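# Move SOC bottle from fridge bin to bench, close door

## Task

Find the bottle marked SOC among the four in the refrigerator's bin, lift it out and set it upright on the bench; the other three must remain upright inside the refrigerator and the refrigerator door must end up closed. If no bottle carries SOC, leave all four inside, close the door, and press the CALL key on the operator panel so that it latches down.

## Robot and tools

ROBOT. Two arms, left_arm and right_arm, each a six-joint arm with a two-finger gripper, each mounted on its own carriage on one floor track. left_rail carries left_arm and is always the one at larger y; right_rail carries right_arm. These names do not match left and right in the images.

FRAME. One fixed scene frame in metres: table top at z = 0, +z up, +x the direction the arms face, +y toward left_arm's side. The track lies along y at x = 0 with y = 0 at its centre; the table edge is at x = 0.17. An arm's base sits at x = 0, y = its carriage position_m, z = 0.04. Gripper axes: fingers point along its +z, open and close along its y. end_effector_position is the point between closed pads; fingertips extend roughly 33 mm past it (about 9 mm when wide open). A block protrudes about 10 cm along gripper +x.

execute_actions. Argument actions is a list holding one action (or empty, which just returns images). An action may contain rows, steps (1 to 450 control steps of 1/30 s, default 15), until, and device keys left_rail / right_rail. rows is up to 15 rows, one per control step. Each row is one list of 18 numbers, all in [-1, 1], covering both arms: left_arm shoulder pan, shoulder lift, elbow, wrist 1, wrist 2, wrist 3, then left gripper position, force_limit, speed; then the same nine for right_arm. The six joint numbers are offsets, scaled (1.0 = 1.481 rad for the two shoulder joints, 2.222 rad for the other four), counted from the Joint targets at the call's start, not from the previous row; sending 0 keeps an arm where its targets are. Gripper numbers are absolute commands: position +1 fully open (140 mm), about -0.8 pads touch, -1 closes until blocked; force_limit and speed scale grip force and finger speed (higher = harder/faster). To leave a gripper unchanged repeat its last three numbers. Joint ranges: elbow ±3.142 rad, others ±6.283 rad; asking more than 0.010 rad beyond is refused.
Rails: {"left_rail": {"position_m": y}} sets an absolute carriage goal in metres (left_rail -0.8 to 1.5, right_rail -1.5 to 0.8); speed_m_s 0.01 to 1; acceleration_factor 0.1 to 1; {"stop": true} brakes. Keep carriages at least 0.78 m apart. After sending, run an action with until, e.g. {"steps":150,"until":{"left_rail":{"position_status":["!=","moving"]}}}. until reads rail fields only, with comparisons =, !=, <, <=, >, >=, or {"all"/"any": {"status":"ended"}}. cameras: list of names, ["all"], or [].

move. target is one 18-number row as above, or a list of up to 15 rows; all offsets in every row count from the Joint targets at the call's start. Joints travel together along a path. speed: rad/s of the joint with most travel, 0.01 to 3.14, default 0.5 (one value or one per target). blend: rad, corner rounding for lists, 0 = stop at each. stop_force: 4 to 120 N, ends an arm's path on contact; use with slow speed; omit it when backing off a contact. zero: re-zero before the move (default true). blocking=false returns after 0.5 s while the move runs; then use wait or stop before further rows. Result adds a move: line (done, off_target, moving, held, fault; limits=held if steps were withheld).

wait: seconds 0 to 10. stop: brakes a running move (not rails). zoom_image: camera (cam_high, cam_low, cam_bench_left, cam_bench_mid, cam_bench_right, cam_left_wrist, cam_right_wrist) and region [x0, y0, x1, y1] in pixels, at most 504 by 504, from the latest image. zero_wrist_force: arm left_arm or right_arm. finished_scene: ends the scene (scene 1).

RESULTS. Joint positions, Joint velocities and Joint targets: one block per arm, rail in m then six joint angles in rad. Joint torques in N m, positive toward larger angle, include gravity. Wrist force/torque in gripper axes. object_status: 0 moving, 1 blocked while opening, 2 blocked while closing (a grip: check for it), 3 reached command or pads met. position_measured counts: 3 fully open, 75 ≈100 mm, 139 ≈60 mm, 200 ≈20 mm, 230 pads touching. position_status: moving, done, contact_stop, time_out, stopped, stopped_with_arm, stopped_for_other_arm, stopped_for_other_carriage; position_answer taken/not_taken. Lines such as joint command not followed or joint sent to its limit flag clearance-check edits and range clamping. Cameras: cam_high, cam_bench_left, cam_bench_mid, cam_bench_right, cam_left_wrist, cam_right_wrist, all 896x504.

CAUTIONS. Grip bottles near the fingertips, since gripping close to the palm lets fingers fold and hold loosely. Move slowly near the fridge, bin and other bottles; don't knock bottles over or drop anything, and nothing may leave the table. Avoid hard impacts and presses; about 150 N net force or joint torque at its limit (wrist 49.6 N m) halts the arm for 10 s. Keep the arms from touching each other. Let a carriage arrive before reaching for a point. Shut the door gently and confirm it is closed before finishing.

Each tool is called after ">>>" as a command line: name --argument value for each argument, lists and objects as JSON in quotes; but a table of rows of numbers goes row by row, as --pt "numbers of a row", without its own name.

## Session

>>> execute_actions --actions '[]'

Scene clock: 0.00 s.
left_arm: end_effector_position=(+0.3563, +1.2645, +0.5790) position_measured=3 object_status=3 end_effector_quat_wxyz=(+0.000, +0.000, +1.000, +0.000) | right_arm: end_effector_position=(+0.3563, -1.2921, +0.5790) position_measured=3 object_status=3 end_effector_quat_wxyz=(+0.000, +0.000, +1.000, +0.000)
Joint positions: left_arm=[1.186 -0.281 -2.157 1.821 -1.235 -1.571 -0.281] | right_arm=[-1.371 -0.281 -2.157 1.821 -1.235 -1.571 -0.281]
Joint velocities: within noise
Joint torques (N m): no reading
Wrist force (N): no reading
Wrist torque (N m): no reading
Wrist force, peak (N): no reading
Joint targets: left_arm=[1.186 -0.281 -2.157 1.821 -1.235 -1.571 -0.281] | right_arm=[-1.371 -0.281 -2.157 1.821 -1.235 -1.571 -0.281]
Tool commands: left_gripper/position=+1.0 left_gripper/force_limit=+1.0 left_gripper/speed=+1.0 right_gripper/position=+1.0 right_gripper/force_limit=+1.0 right_gripper/speed=+1.0
left_rail: position_m=1.186 position_status=done
right_rail: position_m=-1.371 position_status=done

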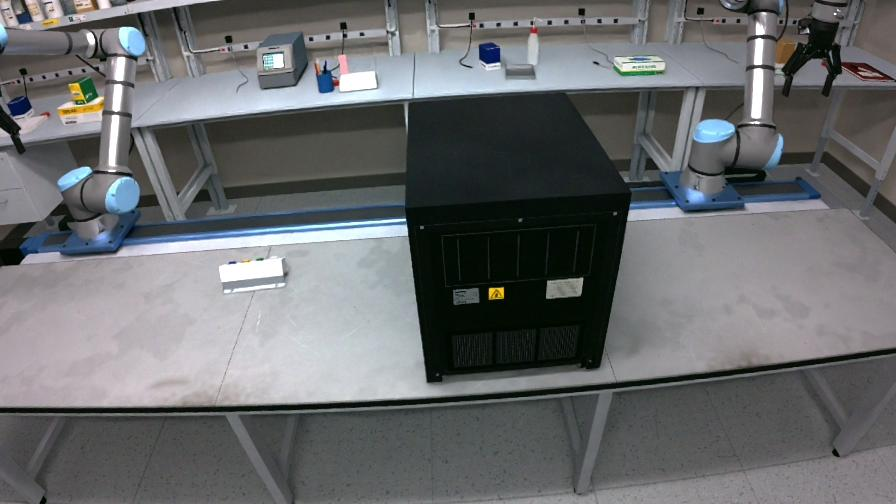

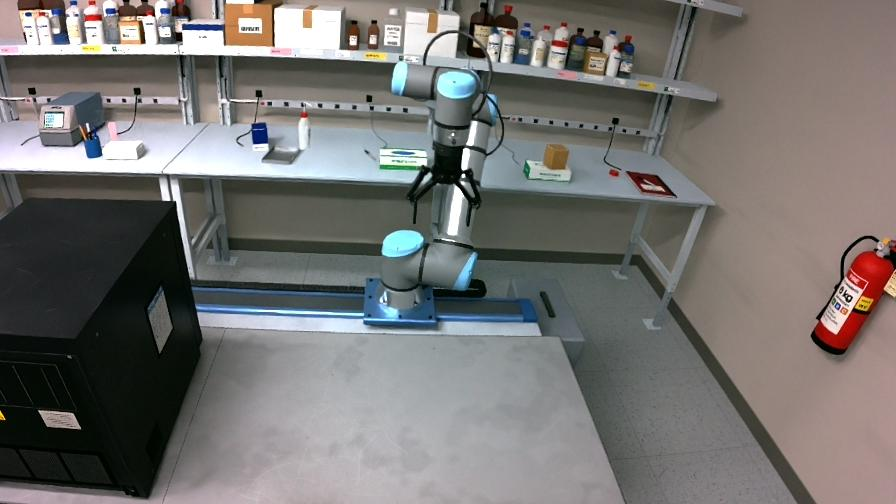

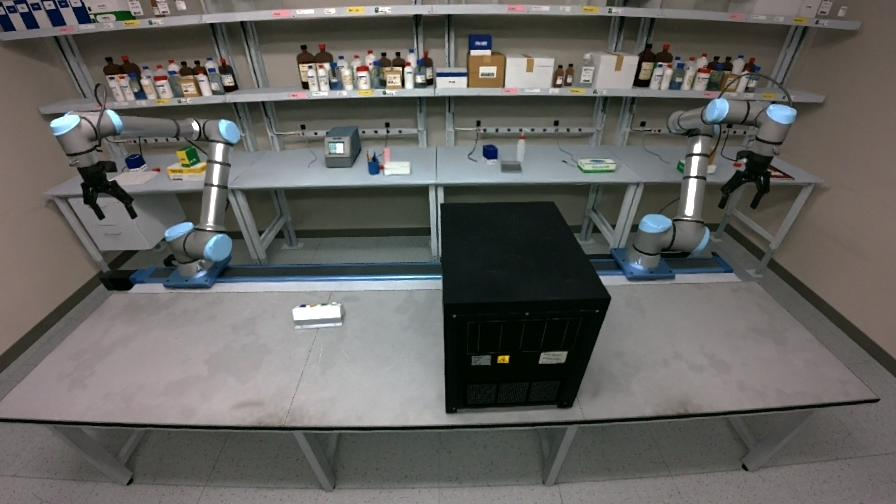

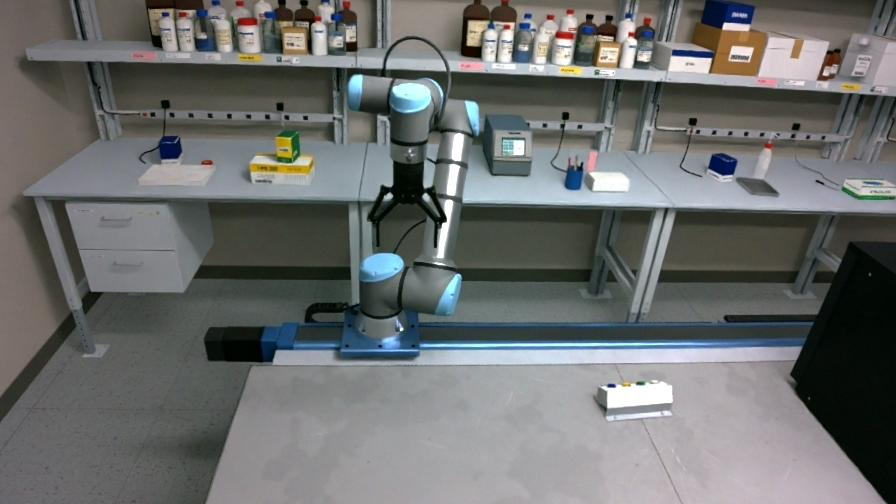

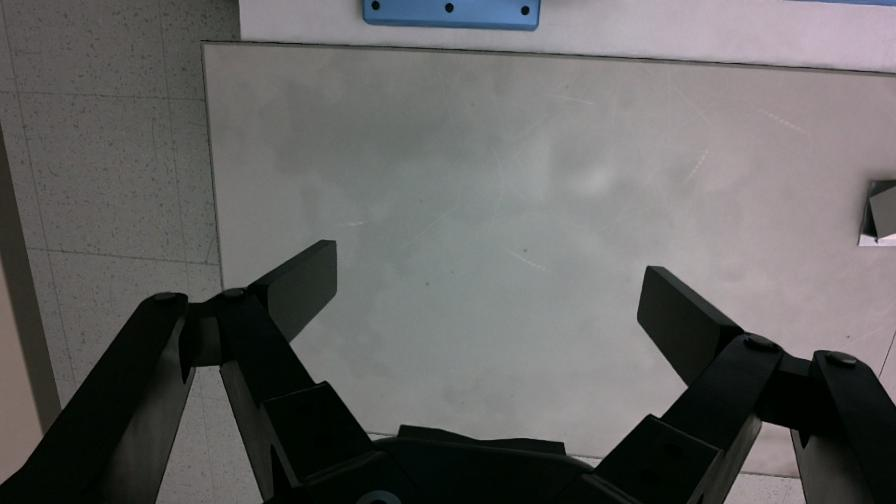

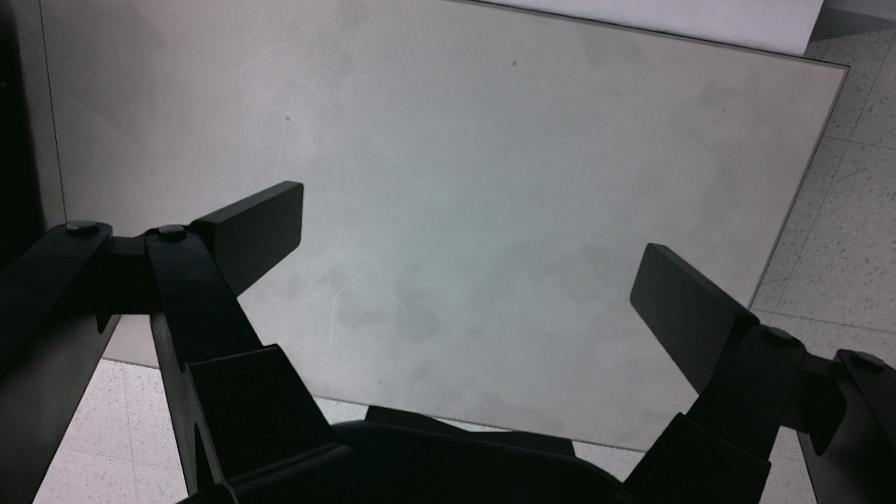

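>>> execute_actions --actions '[{"right_rail":{"position_m":-0.95},"steps":120,"until":{"right_rail":{"position_status":["!=","moving"]}}}]'

>>> move --target '[0,0,0,0,0,0,1,1,1,0.8,0.5955,0.2822,-1,-0.3,-1,1,1,1]' --speed 1.2

>>> move --target '[0,0,0,0,0,0,1,1,1,0.4505,0,0,-0.3861,0,-0.287,1,1,1]' --speed 1.0 --cameras '["all"]'

Scene clock: 27.97 s.
left_arm: end_effector_position=(+0.3563, +1.2645, +0.5790) position_measured=3 object_status=3 end_effector_quat_wxyz=(+0.000, +0.000, +1.000, +0.000) | right_arm: end_effector_position=(+0.3563, -0.8714, +0.5790) position_measured=3 object_status=3 end_effector_quat_wxyz=(+0.000, +0.000, +1.000, +0.000)
Joint positions: left_arm=[1.186 -0.281 -2.157 1.821 -1.235 -1.571 -0.28] | right_arm=[-0.95 -0.281 -2.157 1.821 -1.235 -1.571 -0.28]
Joint torques (N m): left_arm=[1.84 1.01 -45.93 -4.2 0.12 -0.38] | right_arm=[0.18 1.04 -48.8 -5.02 -0.28 -0.43]
Wrist force (N): left_arm=[0.3 -0.2 0.0] | right_arm=[0.4 0.0 0.1]
Wrist torque (N m): left_arm=[-0.03 -0.06 0.00] | right_arm=[0.00 -0.09 0.00]
Wrist force, peak (N): left_arm=[0.3 0.0 -0.7] | right_arm=[0.0 -2.9 0.1]
Joint targets: left_arm=[1.186 -0.281 -2.157 1.821 -1.235 -1.571 -0.281] | right_arm=[-0.950 -0.281 -2.157 1.821 -1.235 -1.571 -0.281]
Tool commands: left_gripper/position=+1.0 left_gripper/force_limit=+1.0 left_gripper/speed=+1.0 right_gripper/position=+1.0 right_gripper/force_limit=+1.0 right_gripper/speed=+1.0
left_rail: position_m=1.186 position_status=done
right_rail: position_m=-0.950 position_status=done

Scene clock: 30.77 s.
left_arm: end_effector_position=(+0.3563, +1.2645, +0.5790) position_measured=3 object_status=3 end_effector_quat_wxyz=(+0.000, +0.000, +1.000, +0.000) | right_arm: end_effector_position=(+0.4403, -0.4491, +0.1557) position_measured=3 object_status=3 end_effector_quat_wxyz=(-0.010, +0.893, +0.004, +0.450)
Joint positions: left_arm=[1.186 -0.281 -2.157 1.821 -1.235 -1.571 -0.28] | right_arm=[-0.95 0.904 -1.275 2.448 -3.457 -2.237 -2.502]
Joint torques (N m): left_arm=[2.14 2 -45.75 -4.02 -0.03 -0.71] | right_arm=[16.3 -34.87 -16.18 -9.09 -4.28 -3.31]
Wrist force (N): left_arm=[0.3 -0.1 -0.1] | right_arm=[0.0 1.1 -1.2]
Wrist torque (N m): left_arm=[-0.02 -0.06 -0.01] | right_arm=[0.27 -0.03 -0.18]
Wrist force, peak (N): left_arm=[0.4 -0.3 -0.5] | right_arm=[-2.9 1.1 -2.2]
Joint targets: left_arm=[1.186 -0.281 -2.157 1.821 -1.235 -1.571 -0.281] | right_arm=[-0.950 0.905 -1.275 2.448 -3.457 -2.237 -2.502]
left_rail: position_m=1.186 position_status=done
right_rail: position_m=-0.950 position_status=done
move: done

Scene clock: 32.53 s.
left_arm: end_effector_position=(+0.3563, +1.2645, +0.5790) position_measured=3 object_status=3 end_effector_quat_wxyz=(+0.000, +0.000, +1.000, +0.000) | right_arm: end_effector_position=(+0.0359, -0.2822, +0.3995) position_measured=3 object_status=3 end_effector_quat_wxyz=(-0.310, +0.636, +0.309, +0.636)
Joint positions: left_arm=[1.186 -0.281 -2.157 1.821 -1.235 -1.571 -0.28] | right_arm=[-0.95 1.572 -1.275 2.448 -4.314 -2.237 -3.14]
Joint torques (N m): left_arm=[3.1 -1.45 -47.07 -4.35 -0.46 -0.91] | right_arm=[18.87 -37.31 -17.49 -5.81 -3.25 -3.9]
Wrist force (N): left_arm=[0.2 -0.1 0.1] | right_arm=[-0.2 0.7 -1.9]
Wrist torque (N m): left_arm=[-0.03 -0.05 0.00] | right_arm=[0.09 0.09 -0.09]
Wrist force, peak (N): left_arm=[-0.2 -0.4 -0.5] | right_arm=[0.7 -1.2 -4.5]
Joint targets: left_arm=[1.186 -0.281 -2.157 1.821 -1.235 -1.571 -0.281] | right_arm=[-0.950 1.572 -1.275 2.448 -4.315 -2.237 -3.140]
left_rail: position_m=1.186 position_status=done
right_rail: position_m=-0.950 position_status=done
move: done

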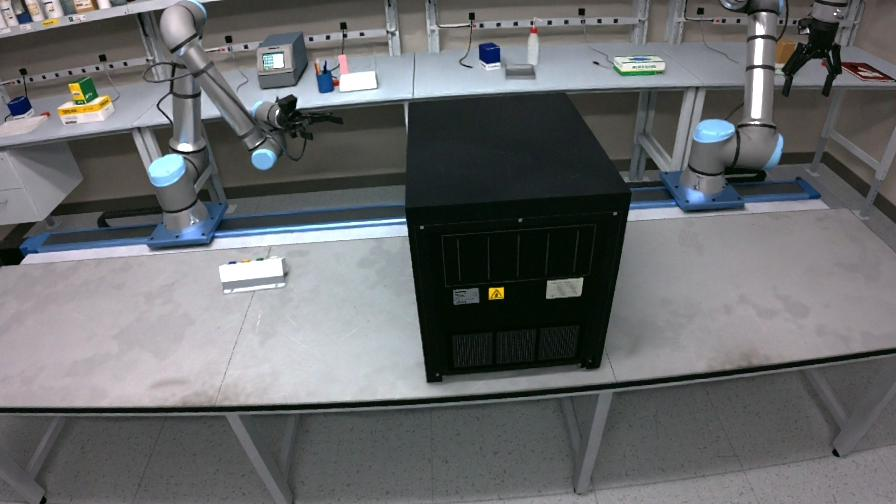

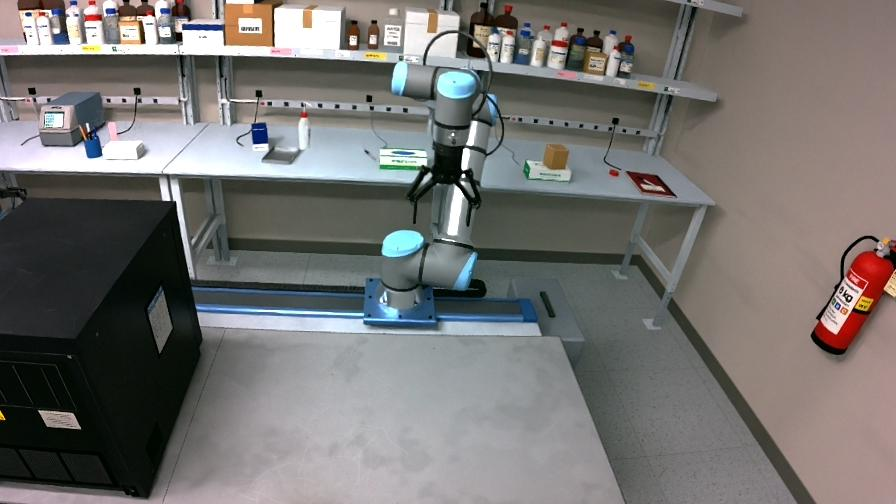

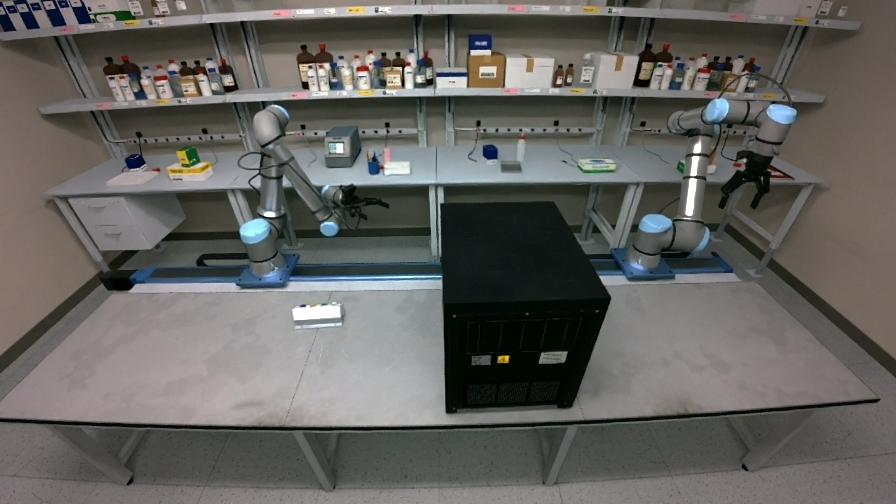

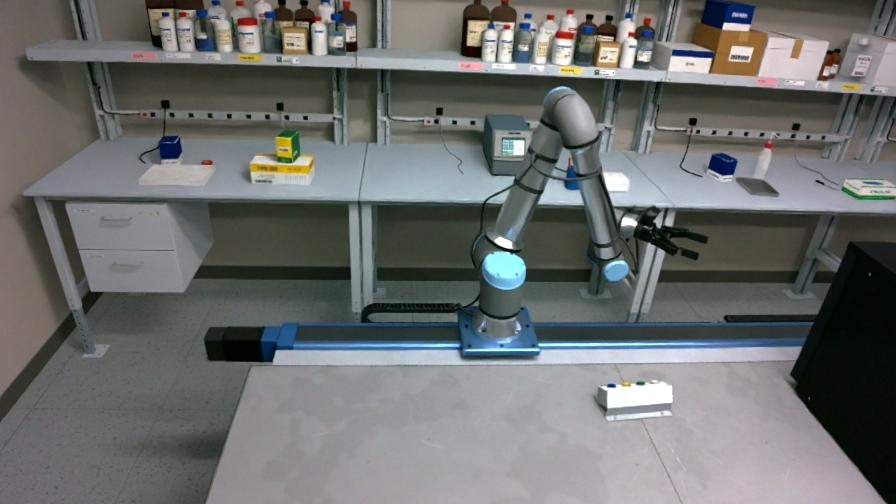

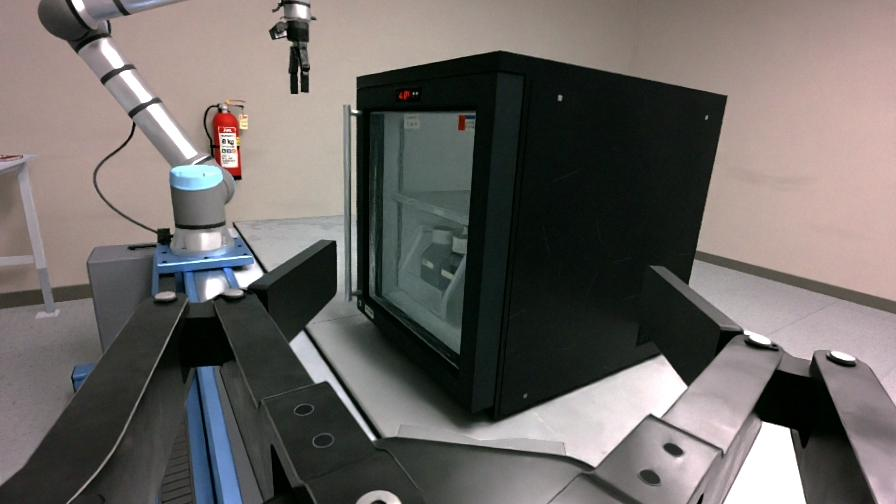

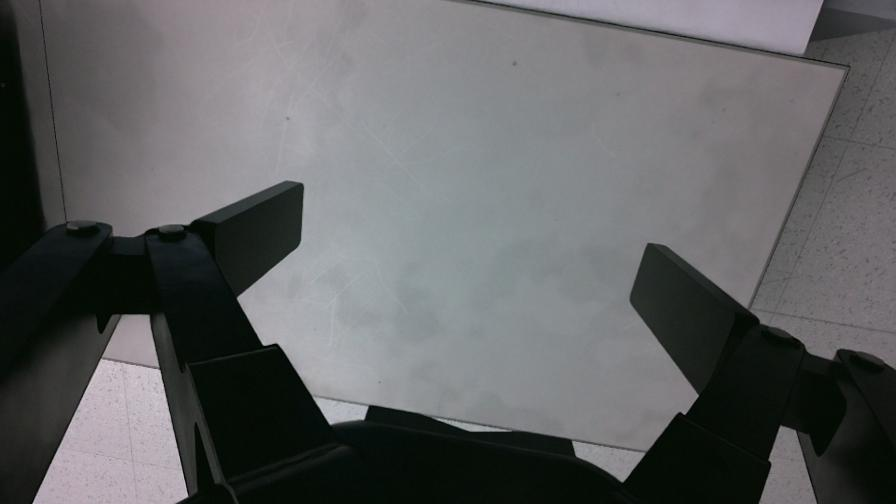

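>>> zoom_image --camera "cam_left_wrist" --region '[340, 60, 540, 420]'

>>> zoom_image --camera "cam_left_wrist" --region '[390, 200, 480, 330]'

Scaled by 1.400 from the camera's 896x504 image, which has a finer 1280x720 frame.

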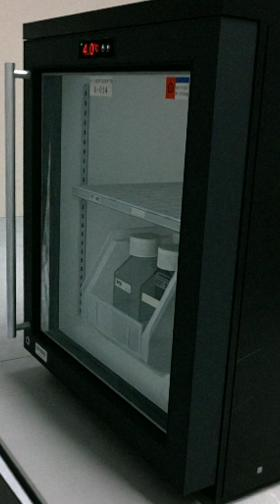

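Scaled by 3.877 from the camera's 896x504 image, which has a finer 1280x720 frame.

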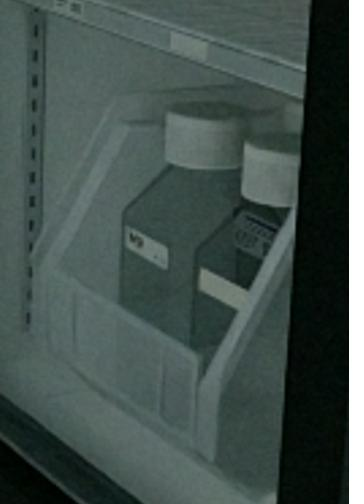

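>>> execute_actions --actions '[{"right_rail":{"position_m":-0.7},"steps":120,"until":{"right_rail":{"position_status":["!=","moving"]}}}]' --cameras '["cam_left_wrist"]'

>>> zoom_image --camera "cam_left_wrist" --region '[340, 150, 640, 400]'

Scene clock: 41.30 s.
left_arm: end_effector_position=(+0.3563, +1.2645, +0.5790) position_measured=3 object_status=3 end_effector_quat_wxyz=(+0.000, +0.000, +1.000, +0.000) | right_arm: end_effector_position=(+0.0357, -0.0322, +0.3996) position_measured=3 object_status=3 end_effector_quat_wxyz=(-0.310, +0.636, +0.309, +0.636)
Joint positions: left_arm=[1.186 -0.281 -2.157 1.821 -1.235 -1.571 -0.28] | right_arm=[-0.7 1.572 -1.275 2.448 -4.315 -2.237 -3.14]
Joint torques (N m): left_arm=[2.14 0.53 -46.14 -4.62 0.04 -1.02] | right_arm=[-11.54 -51.49 -13.44 -0.25 0.8 -3.76]
Wrist force (N): left_arm=[0.0 -0.4 -0.2] | right_arm=[-0.3 0.6 -2.1]
Wrist torque (N m): left_arm=[-0.08 0.00 0.00] | right_arm=[0.07 0.11 -0.09]
Wrist force, peak (N): left_arm=[0.3 -0.3 -0.7] | right_arm=[-0.2 2.8 -4.8]
Joint targets: left_arm=[1.186 -0.281 -2.157 1.821 -1.235 -1.571 -0.281] | right_arm=[-0.700 1.572 -1.275 2.448 -4.315 -2.237 -3.140]
Tool commands: left_gripper/position=+1.0 left_gripper/force_limit=+1.0 left_gripper/speed=+1.0 right_gripper/position=+1.0 right_gripper/force_limit=+1.0 right_gripper/speed=+1.0
left_rail: position_m=1.186 position_status=done
right_rail: position_m=-0.700 position_status=done
Images, in order (width x height): cam_left_wrist 896x504.

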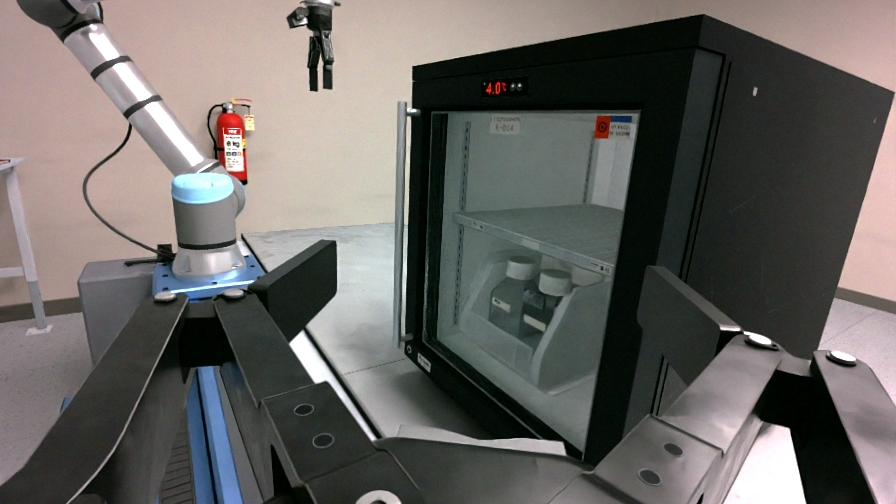

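Scaled by 1.680 from the camera's 896x504 image, which has a finer 1280x720 frame.

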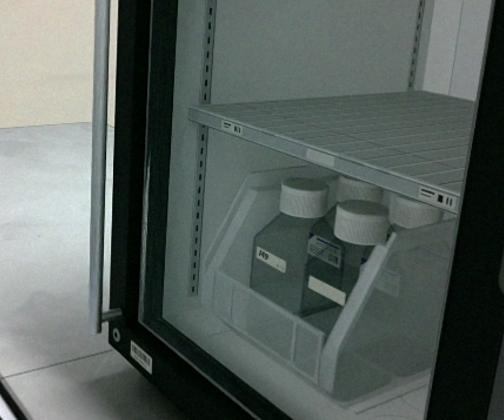

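>>> execute_actions --actions '[{"right_rail":{"position_m":-0.55},"steps":120,"until":{"right_rail":{"position_status":["!=","moving"]}}}]'

>>> move --target '[0,0,0,0,0,0,1,1,1,0.0243,0.4571,-0.5,0.1953,-0.306,0,0.2,-1,-0.5]' --speed 0.7 --cameras '["cam_left_wrist"]'

>>> zoom_image --camera "cam_left_wrist" --region '[420, 100, 860, 350]'

Scene clock: 68.53 s.
left_arm: end_effector_position=(+0.3563, +1.2645, +0.5790) position_measured=3 object_status=3 end_effector_quat_wxyz=(+0.000, +0.000, +1.000, +0.000) | right_arm: end_effector_position=(+0.0357, +0.1178, +0.3996) position_measured=3 object_status=3 end_effector_quat_wxyz=(-0.310, +0.636, +0.309, +0.636)
Joint positions: left_arm=[1.186 -0.281 -2.157 1.821 -1.235 -1.571 -0.28] | right_arm=[-0.55 1.572 -1.275 2.448 -4.315 -2.237 -3.14]
Joint torques (N m): left_arm=[1.64 3.93 -46.7 -4.02 0.38 -1.55] | right_arm=[-9.89 -49.2 -22.91 -1.28 2.58 -3.64]
Wrist force (N): left_arm=[0.0 -0.2 -0.4] | right_arm=[-0.4 0.4 -2.2]
Wrist torque (N m): left_arm=[-0.05 -0.01 -0.01] | right_arm=[0.01 0.14 -0.09]
Wrist force, peak (N): left_arm=[0.0 -0.6 -0.6] | right_arm=[-0.3 2.1 -4.0]
Joint targets: left_arm=[1.186 -0.281 -2.157 1.821 -1.235 -1.571 -0.281] | right_arm=[-0.550 1.572 -1.275 2.448 -4.315 -2.237 -3.140]
Tool commands: left_gripper/position=+1.0 left_gripper/force_limit=+1.0 left_gripper/speed=+1.0 right_gripper/position=+1.0 right_gripper/force_limit=+1.0 right_gripper/speed=+1.0
left_rail: position_m=1.186 position_status=done
right_rail: position_m=-0.550 position_status=done

Scene clock: 70.93 s.
left_arm: end_effector_position=(+0.3563, +1.2645, +0.5790) position_measured=3 object_status=3 end_effector_quat_wxyz=(+0.000, +0.000, +1.000, +0.000) | right_arm: end_effector_position=(+0.1206, +0.4597, +0.3002) position_measured=104 object_status=3 end_effector_quat_wxyz=(-0.093, +0.701, +0.092, +0.701)
Joint positions: left_arm=[1.186 -0.281 -2.157 1.821 -1.235 -1.571 -0.28] | right_arm=[-0.55 1.608 -0.598 1.337 -3.881 -2.917 -3.14]
Joint torques (N m): left_arm=[4.38 2.1 -46.08 -4.17 -0.35 -1.21] | right_arm=[16.53 -101.47 -43.64 2.49 -3 -3.59]
Wrist force (N): left_arm=[0.3 0.0 -0.4] | right_arm=[-0.6 0.9 -1.7]
Wrist torque (N m): left_arm=[0.01 -0.06 0.00] | right_arm=[0.24 0.21 0.05]
Wrist force, peak (N): left_arm=[-0.4 -0.3 -0.6] | right_arm=[-0.4 2.0 -4.0]
Joint targets: left_arm=[1.186 -0.281 -2.157 1.821 -1.235 -1.571 -0.281] | right_arm=[-0.550 1.608 -0.598 1.337 -3.881 -2.917 -3.140]
left_rail: position_m=1.186 position_status=done
right_rail: position_m=-0.550 position_status=done
move: done
Images, in order (width x height): cam_left_wrist 896x504.

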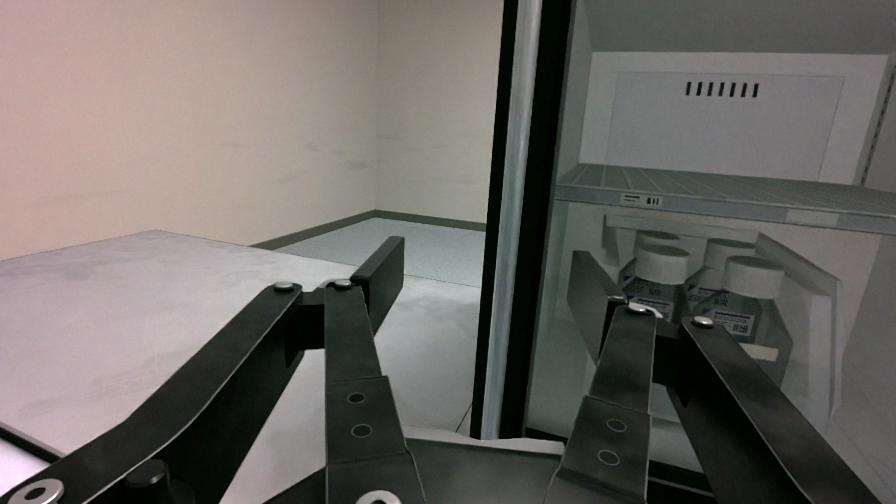

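Scaled by 1.145 from the camera's 896x504 image, which has a finer 1280x720 frame.

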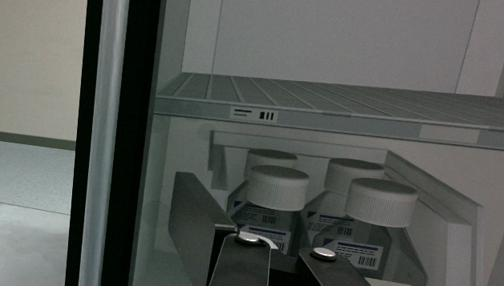

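>>> move --target '[0,0,0,0,0,0,1,1,1,-0.0435,-0.0045,0.0065,-0.0033,0.029,0,0.2,-1,-0.5]' --speed 0.1 --stop_force 10 --cameras '["cam_left_wrist","cam_bench_left"]'

Scene clock: 75.60 s.
left_arm: end_effector_position=(+0.3563, +1.2645, +0.5790) position_measured=3 object_status=3 end_effector_quat_wxyz=(+0.000, +0.000, +1.000, +0.000) | right_arm: end_effector_position=(+0.1802, +0.4660, +0.3002) position_measured=104 object_status=3 end_effector_quat_wxyz=(-0.092, +0.701, +0.092, +0.701)
Joint positions: left_arm=[1.186 -0.281 -2.157 1.821 -1.235 -1.571 -0.28] | right_arm=[-0.55 1.543 -0.604 1.351 -3.888 -2.853 -3.14]
Joint torques (N m): left_arm=[0.25 1.16 -46.68 -3.74 0.24 -1.87] | right_arm=[-18.77 -130.62 -26.87 -3.8 2.75 -3.56]
Wrist force (N): left_arm=[0.1 -0.3 -0.2] | right_arm=[-0.4 1.0 -1.7]
Wrist torque (N m): left_arm=[-0.07 -0.02 0.00] | right_arm=[0.31 0.18 0.04]
Wrist force, peak (N): left_arm=[-0.2 -0.5 -0.4] | right_arm=[-0.4 0.9 -3.4]
Joint targets: left_arm=[1.186 -0.281 -2.157 1.821 -1.235 -1.571 -0.281] | right_arm=[-0.550 1.543 -0.604 1.351 -3.888 -2.853 -3.140]
left_rail: position_m=1.186 position_status=done
right_rail: position_m=-0.550 position_status=done
move: done
Images, in order (width x height): cam_bench_left 896x504, cam_left_wrist 896x504.

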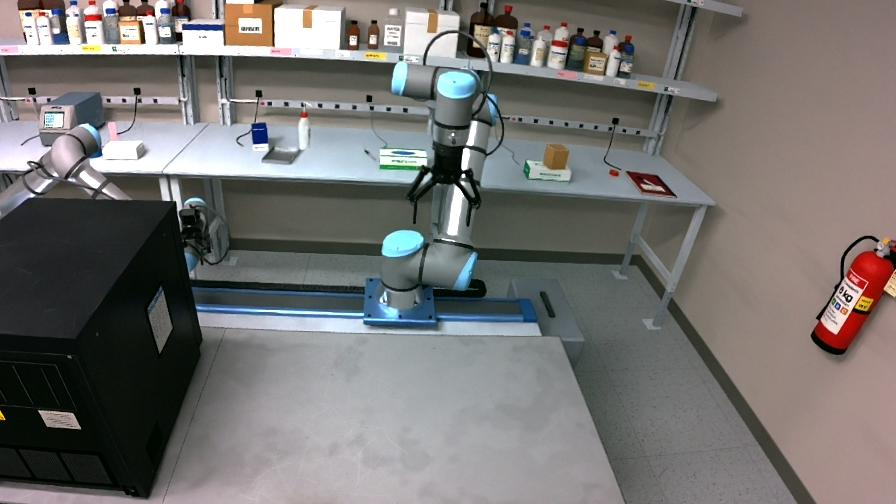

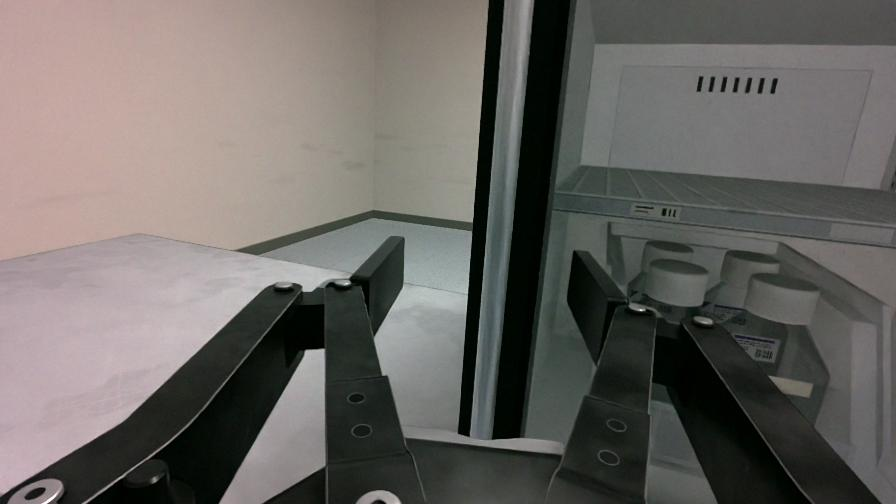

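>>> move --target '[0,0,0,0,0,0,1,1,1,-0.029,-0.002,0.003,-0.001,0.0193,0,0.2,-1,-0.5]' --speed 0.1 --stop_force 8 --cameras '["cam_left_wrist"]'

>>> zoom_image --camera "cam_left_wrist" --region '[340, 150, 640, 350]'

Scene clock: 79.13 s.
left_arm: end_effector_position=(+0.3563, +1.2645, +0.5790) position_measured=3 object_status=3 end_effector_quat_wxyz=(+0.000, +0.000, +1.000, +0.000) | right_arm: end_effector_position=(+0.2200, +0.4692, +0.3000) position_measured=104 object_status=3 end_effector_quat_wxyz=(-0.092, +0.701, +0.092, +0.701)
Joint positions: left_arm=[1.186 -0.281 -2.157 1.821 -1.235 -1.571 -0.28] | right_arm=[-0.55 1.5 -0.607 1.358 -3.89 -2.81 -3.14]
Joint torques (N m): left_arm=[3.06 2.66 -46.56 -3.94 -0.08 -1.97] | right_arm=[-17.16 -130.41 -27.2 -4.11 2.98 -3.6]
Wrist force (N): left_arm=[0.1 0.0 0.0] | right_arm=[-0.2 1.1 -1.6]
Wrist torque (N m): left_arm=[0.01 -0.02 0.00] | right_arm=[0.32 0.08 0.05]
Wrist force, peak (N): left_arm=[0.0 -0.5 -0.5] | right_arm=[-0.3 0.9 -2.7]
Joint targets: left_arm=[1.186 -0.281 -2.157 1.821 -1.235 -1.571 -0.281] | right_arm=[-0.550 1.500 -0.607 1.358 -3.890 -2.810 -3.140]
left_rail: position_m=1.186 position_status=done
right_rail: position_m=-0.550 position_status=done
move: done
Images, in order (width x height): cam_left_wrist 896x504.

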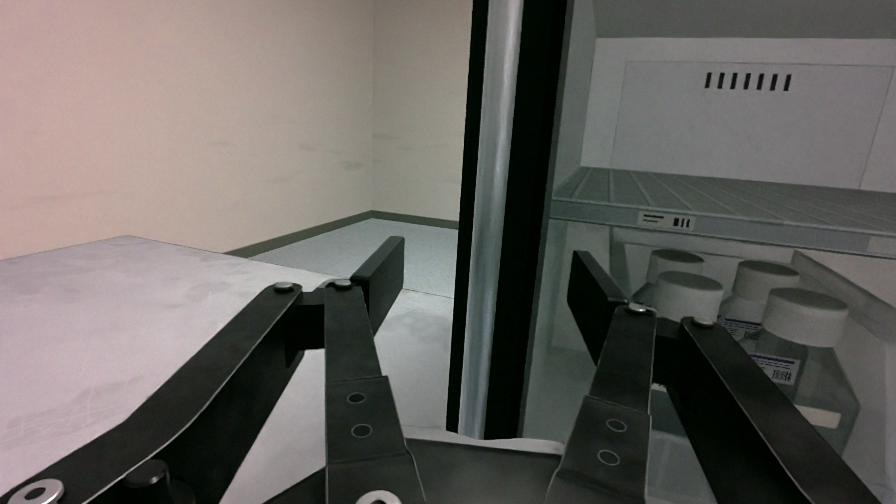

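Scaled by 1.680 from the camera's 896x504 image, which has a finer 1280x720 frame.

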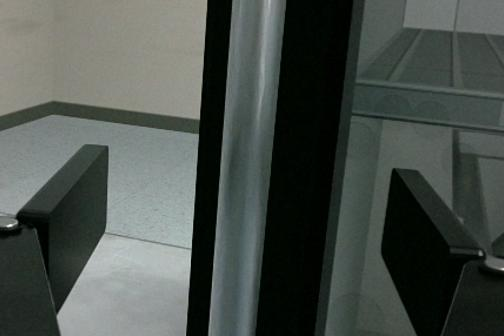

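>>> move --target '[0,0,0,0,0,0,1,1,1,-0.0145,-0.001,0.0015,-0.0005,0.0097,0,0.2,-1,-0.5]' --speed 0.05 --stop_force 6 --cameras '["cam_left_wrist"]'

>>> zoom_image --camera "cam_left_wrist" --region '[340, 150, 640, 350]'

Scene clock: 84.77 s.
left_arm: end_effector_position=(+0.3563, +1.2645, +0.5790) position_measured=3 object_status=3 end_effector_quat_wxyz=(+0.000, +0.000, +1.000, +0.000) | right_arm: end_effector_position=(+0.2399, +0.4702, +0.2998) position_measured=104 object_status=3 end_effector_quat_wxyz=(-0.092, +0.701, +0.093, +0.701)
Joint positions: left_arm=[1.186 -0.281 -2.157 1.821 -1.235 -1.571 -0.28] | right_arm=[-0.55 1.479 -0.609 1.361 -3.892 -2.788 -3.14]
Joint torques (N m): left_arm=[3 2.7 -47.15 -4.12 0.22 -1.56] | right_arm=[-17.54 -131.78 -27.66 -4.23 3.02 -3.37]
Wrist force (N): left_arm=[0.2 -0.1 -0.2] | right_arm=[-0.4 1.0 -2.0]
Wrist torque (N m): left_arm=[-0.03 -0.06 0.00] | right_arm=[0.28 0.12 0.04]
Wrist force, peak (N): left_arm=[0.5 -0.3 -0.4] | right_arm=[-0.6 1.1 -2.2]
Joint targets: left_arm=[1.186 -0.281 -2.157 1.821 -1.235 -1.571 -0.281] | right_arm=[-0.550 1.479 -0.609 1.361 -3.892 -2.788 -3.140]
left_rail: position_m=1.186 position_status=done
right_rail: position_m=-0.550 position_status=done
move: done
Images, in order (width x height): cam_left_wrist 896x504.

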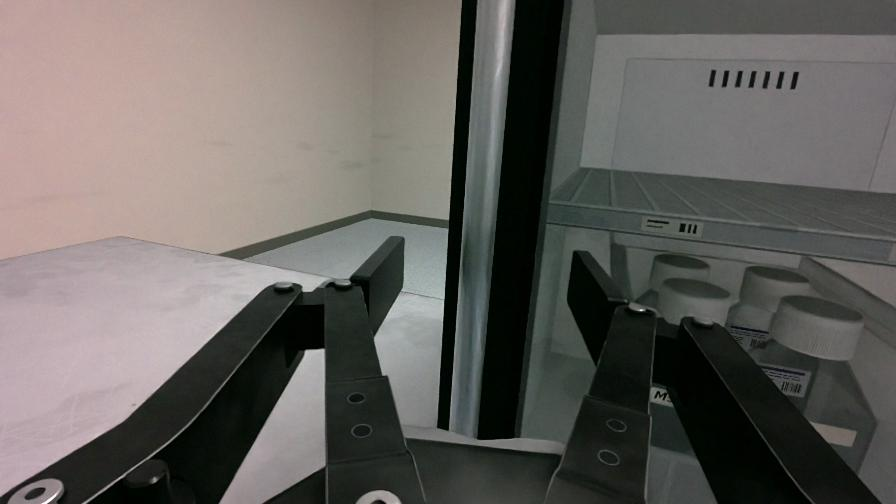

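Scaled by 1.680 from the camera's 896x504 image, which has a finer 1280x720 frame.

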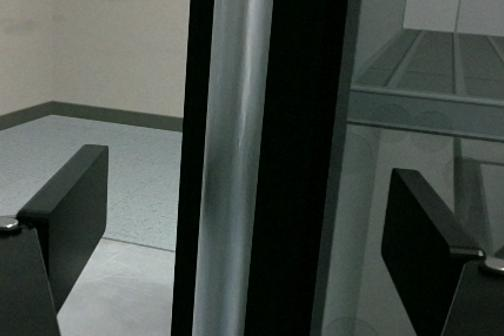

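>>> move --target '[0,0,0,0,0,0,1,1,1,-0.0217,-0.001,0.0022,-0.0007,0.0145,0,0.2,-1,-0.5]' --speed 0.05 --stop_force 6 --cameras '["cam_left_wrist"]'

>>> zoom_image --camera "cam_left_wrist" --region '[340, 150, 640, 350]'

Scene clock: 89.27 s.
left_arm: end_effector_position=(+0.3563, +1.2645, +0.5790) position_measured=3 object_status=3 end_effector_quat_wxyz=(+0.000, +0.000, +1.000, +0.000) | right_arm: end_effector_position=(+0.2697, +0.4710, +0.2989) position_measured=104 object_status=3 end_effector_quat_wxyz=(-0.091, +0.702, +0.093, +0.701)
Joint positions: left_arm=[1.186 -0.281 -2.157 1.821 -1.235 -1.571 -0.28] | right_arm=[-0.55 1.447 -0.61 1.366 -3.893 -2.756 -3.14]
Joint torques (N m): left_arm=[2.39 1.93 -47.24 -3.7 0.52 -2.24] | right_arm=[-20.7 -128.09 -26.99 -4.38 2.31 -3.44]
Wrist force (N): left_arm=[-0.2 -0.1 -0.3] | right_arm=[1.0 -0.5 -3.9]
Wrist torque (N m): left_arm=[-0.02 0.03 0.00] | right_arm=[0.22 0.13 -0.01]
Wrist force, peak (N): left_arm=[0.5 -0.2 -0.3] | right_arm=[0.1 2.6 -6.1]
Joint targets: left_arm=[1.186 -0.281 -2.157 1.821 -1.235 -1.571 -0.281] | right_arm=[-0.550 1.447 -0.610 1.366 -3.893 -2.756 -3.140]
left_rail: position_m=1.186 position_status=done
right_rail: position_m=-0.550 position_status=done
move: done
Images, in order (width x height): cam_left_wrist 896x504.

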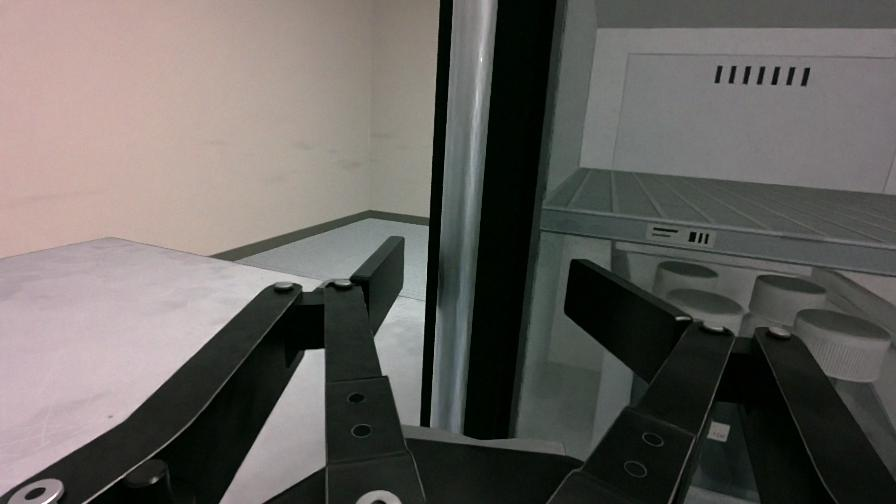

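Scaled by 1.680 from the camera's 896x504 image, which has a finer 1280x720 frame.

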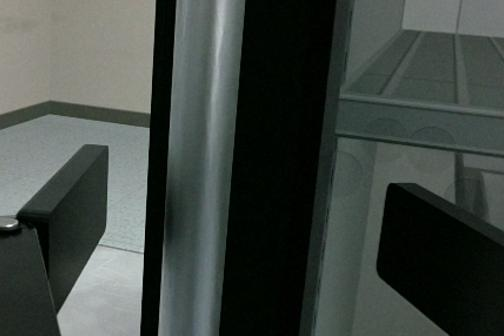

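>>> move --target '[0,0,0,0,0,0,1,1,1,0.027,0.0482,-0.0715,0.0373,-0.0729,0,0.2,-1,-0.5]' --speed 0.1 --cameras '["cam_left_wrist"]'

>>> execute_actions --actions '[{"rows":[[0,0,0,0,0,0,1,1,1,0,0,0,0,0,0,-1,-1,-1]],"steps":100}]' --cameras '["cam_left_wrist"]'

Scene clock: 96.23 s.
left_arm: end_effector_position=(+0.3563, +1.2645, +0.5790) position_measured=3 object_status=3 end_effector_quat_wxyz=(+0.000, +0.000, +1.000, +0.000) | right_arm: end_effector_position=(+0.2455, +0.4829, +0.3006) position_measured=104 object_status=3 end_effector_quat_wxyz=(-0.050, +0.705, +0.049, +0.705)
Joint positions: left_arm=[1.186 -0.281 -2.157 1.821 -1.235 -1.571 -0.28] | right_arm=[-0.55 1.487 -0.539 1.208 -3.81 -2.918 -3.14]
Joint torques (N m): left_arm=[1.73 1.59 -46.11 -3.86 0.63 -2.07] | right_arm=[17.22 -108.43 -44.63 2.14 -2.93 -3.33]
Wrist force (N): left_arm=[0.0 -0.3 -0.1] | right_arm=[-0.5 1.5 -1.8]
Wrist torque (N m): left_arm=[-0.06 -0.01 0.00] | right_arm=[0.40 0.23 0.02]
Wrist force, peak (N): left_arm=[0.6 -0.2 -0.2] | right_arm=[-2.9 1.3 -5.1]
Joint targets: left_arm=[1.186 -0.281 -2.157 1.821 -1.235 -1.571 -0.281] | right_arm=[-0.550 1.487 -0.539 1.207 -3.810 -2.918 -3.140]
left_rail: position_m=1.186 position_status=done
right_rail: position_m=-0.550 position_status=done
move: done
Images, in order (width x height): cam_left_wrist 896x504.

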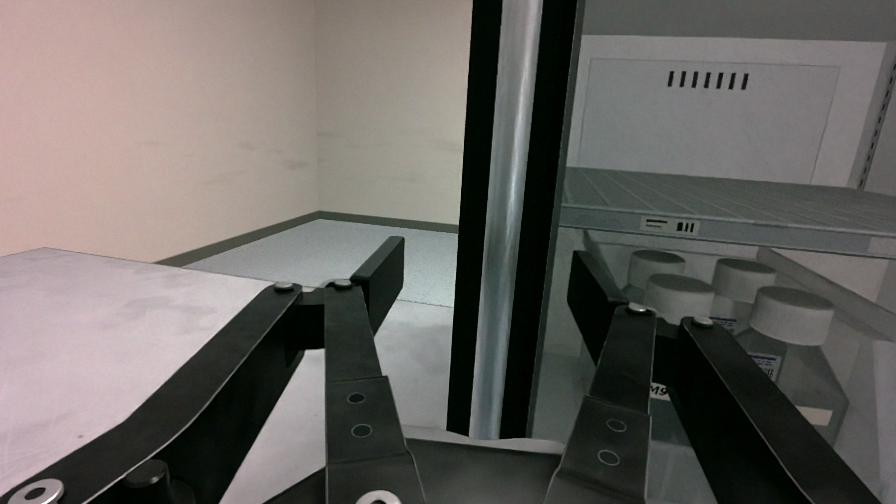

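Scene clock: 99.77 s.
left_arm: end_effector_position=(+0.3563, +1.2645, +0.5790) position_measured=3 object_status=3 end_effector_quat_wxyz=(+0.000, +0.000, +1.000, +0.000) | right_arm: end_effector_position=(+0.2454, +0.4829, +0.3006) position_measured=194 object_status=2 end_effector_quat_wxyz=(-0.050, +0.705, +0.049, +0.705)
Joint positions: left_arm=[1.186 -0.281 -2.157 1.821 -1.235 -1.571 -0.28] | right_arm=[-0.55 1.487 -0.539 1.207 -3.81 -2.918 -3.14]
Joint torques (N m): left_arm=[2.12 4.96 -48.25 -3.66 0.46 -1.96] | right_arm=[-9.8 -107.98 -44.44 2.37 12.69 -3.04]
Wrist force (N): left_arm=[0.0 -0.3 -0.4] | right_arm=[-0.1 31.2 -6.0]
Wrist torque (N m): left_arm=[-0.06 -0.01 -0.01] | right_arm=[0.35 0.27 -0.05]
Wrist force, peak (N): left_arm=[0.2 -0.6 -0.1] | right_arm=[-0.5 31.3 -6.2]
Joint targets: left_arm=[1.186 -0.281 -2.157 1.821 -1.235 -1.571 -0.281] | right_arm=[-0.550 1.487 -0.539 1.207 -3.810 -2.918 -3.140]
left_rail: position_m=1.186 position_status=done
right_rail: position_m=-0.550 position_status=done
Images, in order (width x height): cam_left_wrist 896x504.

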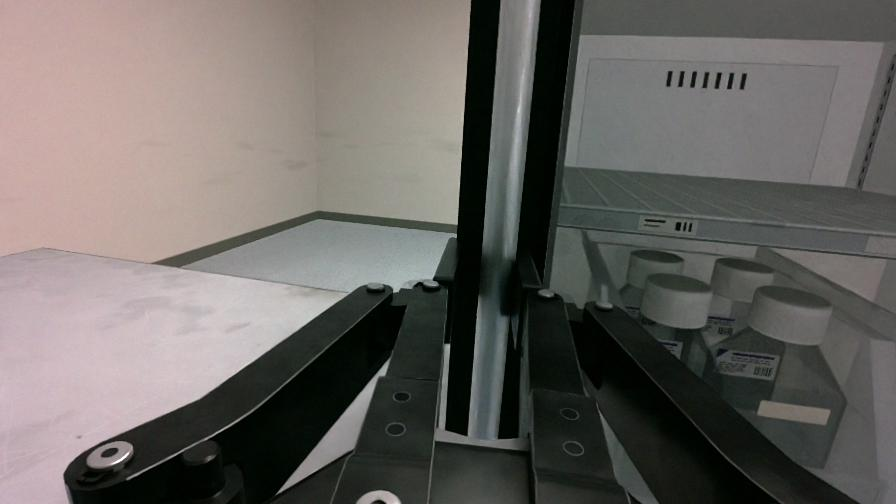

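>>> execute_actions --actions '[{"rows":[[0,0,0,0,0,0,1,1,1,0,0,0,0,0,0,-0.97,1,-1]],"steps":45}]'

>>> move --target '[0,0,0,0,0,0,1,1,1,0.0371,-0.0293,0.0432,-0.0234,0.0066,0,-0.97,1,-1]' --speed 0.06 --stop_force 70 --cameras '["cam_left_wrist"]'

Scene clock: 107.30 s.
left_arm: end_effector_position=(+0.3563, +1.2645, +0.5790) position_measured=3 object_status=3 end_effector_quat_wxyz=(+0.000, +0.000, +1.000, +0.000) | right_arm: end_effector_position=(+0.2454, +0.4829, +0.3006) position_measured=210 object_status=2 end_effector_quat_wxyz=(-0.050, +0.705, +0.049, +0.705)
Joint positions: left_arm=[1.186 -0.281 -2.157 1.821 -1.235 -1.571 -0.28] | right_arm=[-0.55 1.487 -0.539 1.207 -3.81 -2.918 -3.14]
Joint torques (N m): left_arm=[2.16 1.84 -47.24 -3.64 0.74 -2.37] | right_arm=[57.33 -112.56 -45.39 5.43 15.95 -3.16]
Wrist force (N): left_arm=[-0.1 0.1 0.0] | right_arm=[-0.1 57.8 14.3]
Wrist torque (N m): left_arm=[0.01 0.02 -0.01] | right_arm=[2.55 0.29 -0.08]
Wrist force, peak (N): left_arm=[-0.3 -0.5 -0.5] | right_arm=[0.2 57.9 14.9]
Joint targets: left_arm=[1.186 -0.281 -2.157 1.821 -1.235 -1.571 -0.281] | right_arm=[-0.550 1.487 -0.539 1.207 -3.810 -2.918 -3.140]
left_rail: position_m=1.186 position_status=done
right_rail: position_m=-0.550 position_status=done

Scene clock: 110.07 s.
left_arm: end_effector_position=(+0.3563, +1.2645, +0.5790) position_measured=3 object_status=3 end_effector_quat_wxyz=(+0.000, +0.000, +1.000, +0.000) | right_arm: end_effector_position=(+0.1864, +0.4664, +0.3000) position_measured=216 object_status=2 end_effector_quat_wxyz=(-0.074, +0.703, +0.073, +0.703)
Joint positions: left_arm=[1.186 -0.281 -2.157 1.821 -1.235 -1.571 -0.28] | right_arm=[-0.55 1.542 -0.582 1.303 -3.862 -2.904 -3.14]
Joint torques (N m): left_arm=[1.28 3.07 -47.28 -3.48 0.27 -2.16] | right_arm=[16.5 -125.75 -21.09 -4.19 -2.01 -3.08]
Wrist force (N): left_arm=[-0.1 -0.1 -0.2] | right_arm=[8.0 -6.4 3.3]
Wrist torque (N m): left_arm=[-0.02 0.01 0.00] | right_arm=[2.36 0.29 -0.04]
Wrist force, peak (N): left_arm=[0.6 -0.3 -0.2] | right_arm=[0.5 58.0 14.5]
Joint targets: left_arm=[1.186 -0.281 -2.157 1.821 -1.235 -1.571 -0.281] | right_arm=[-0.550 1.542 -0.582 1.303 -3.862 -2.904 -3.140]
left_rail: position_m=1.186 position_status=done
right_rail: position_m=-0.550 position_status=done
move: done
Images, in order (width x height): cam_left_wrist 896x504.

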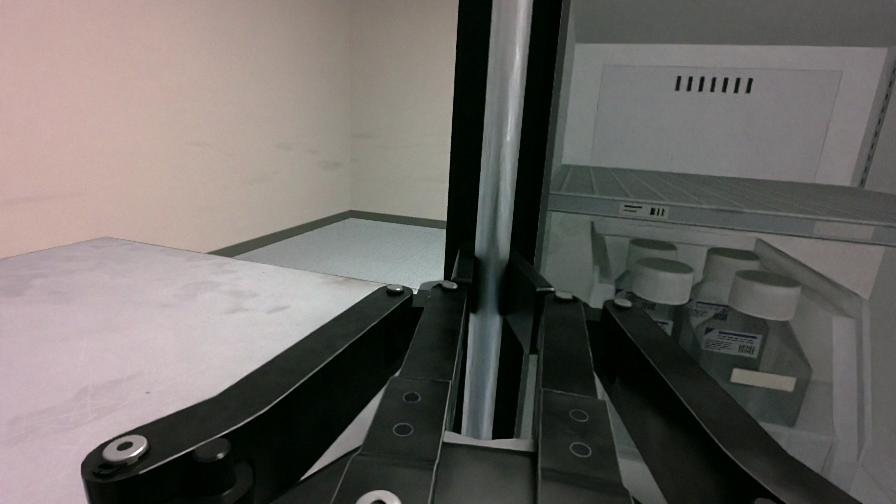

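>>> move --pt "0 0 0 0 0 0 1 1 1 0.08 -0.0621 0.0915 -0.0502 0.0095 0 -0.97 1 -1" --pt "0 0 0 0 0 0 1 1 1 0.1712 -0.1442 0.2174 -0.1213 0.0272 0 -0.97 1 -1" --speed 0.12 --blend '[0.04,0]' --stop_force 60 --cameras '["cam_left_wrist"]'

Scene clock: 120.73 s.
left_arm: end_effector_position=(+0.3563, +1.2645, +0.5790) position_measured=3 object_status=3 end_effector_quat_wxyz=(+0.000, +0.000, +1.000, +0.000) | right_arm: end_effector_position=(+0.0825, +0.4184, +0.3000) position_measured=216 object_status=2 end_effector_quat_wxyz=(-0.117, +0.697, +0.117, +0.697)
Joint positions: left_arm=[1.186 -0.281 -2.157 1.821 -1.235 -1.571 -0.281] | right_arm=[-0.55 1.646 -0.663 1.483 -3.961 -2.885 -3.14]
Joint torques (N m): left_arm=[0.78 3.83 -47.27 -3.62 0.72 -2.7] | right_arm=[-80.4 -100.35 -10.82 -9.93 -38.62 -3.34]
Wrist force (N): left_arm=[0.0 -0.2 0.0] | right_arm=[1.8 -102.2 -18.4]
Wrist torque (N m): left_arm=[-0.04 -0.02 0.00] | right_arm=[1.00 0.24 -0.05]
Wrist force, peak (N): left_arm=[0.2 -0.6 -0.2] | right_arm=[0.7 -107.6 -13.3]
Joint targets: left_arm=[1.186 -0.281 -2.157 1.821 -1.235 -1.571 -0.281] | right_arm=[-0.550 1.646 -0.663 1.483 -3.961 -2.885 -3.140]
left_rail: position_m=1.186 position_status=done
right_rail: position_m=-0.550 position_status=done
move: contact (right_arm); path passed 0 of 2 targets; right_arm: the elbow is farthest, 0.303 rad from its target
Images, in order (width x height): cam_left_wrist 896x504.

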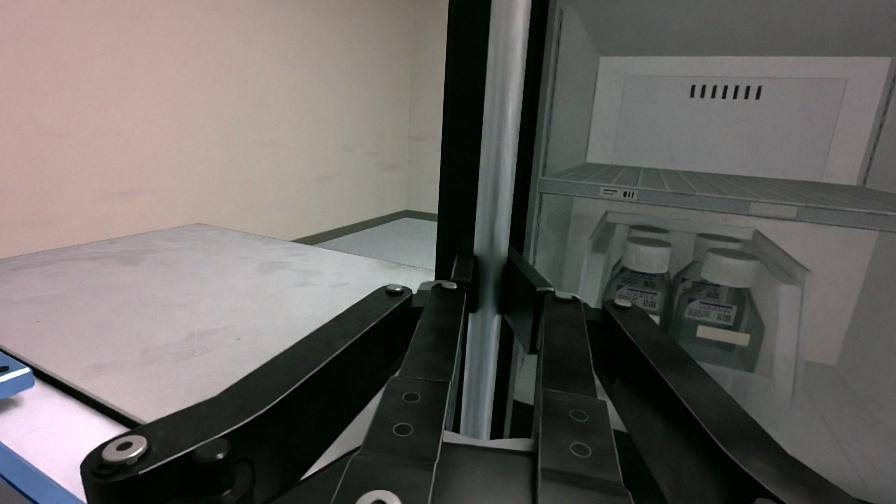

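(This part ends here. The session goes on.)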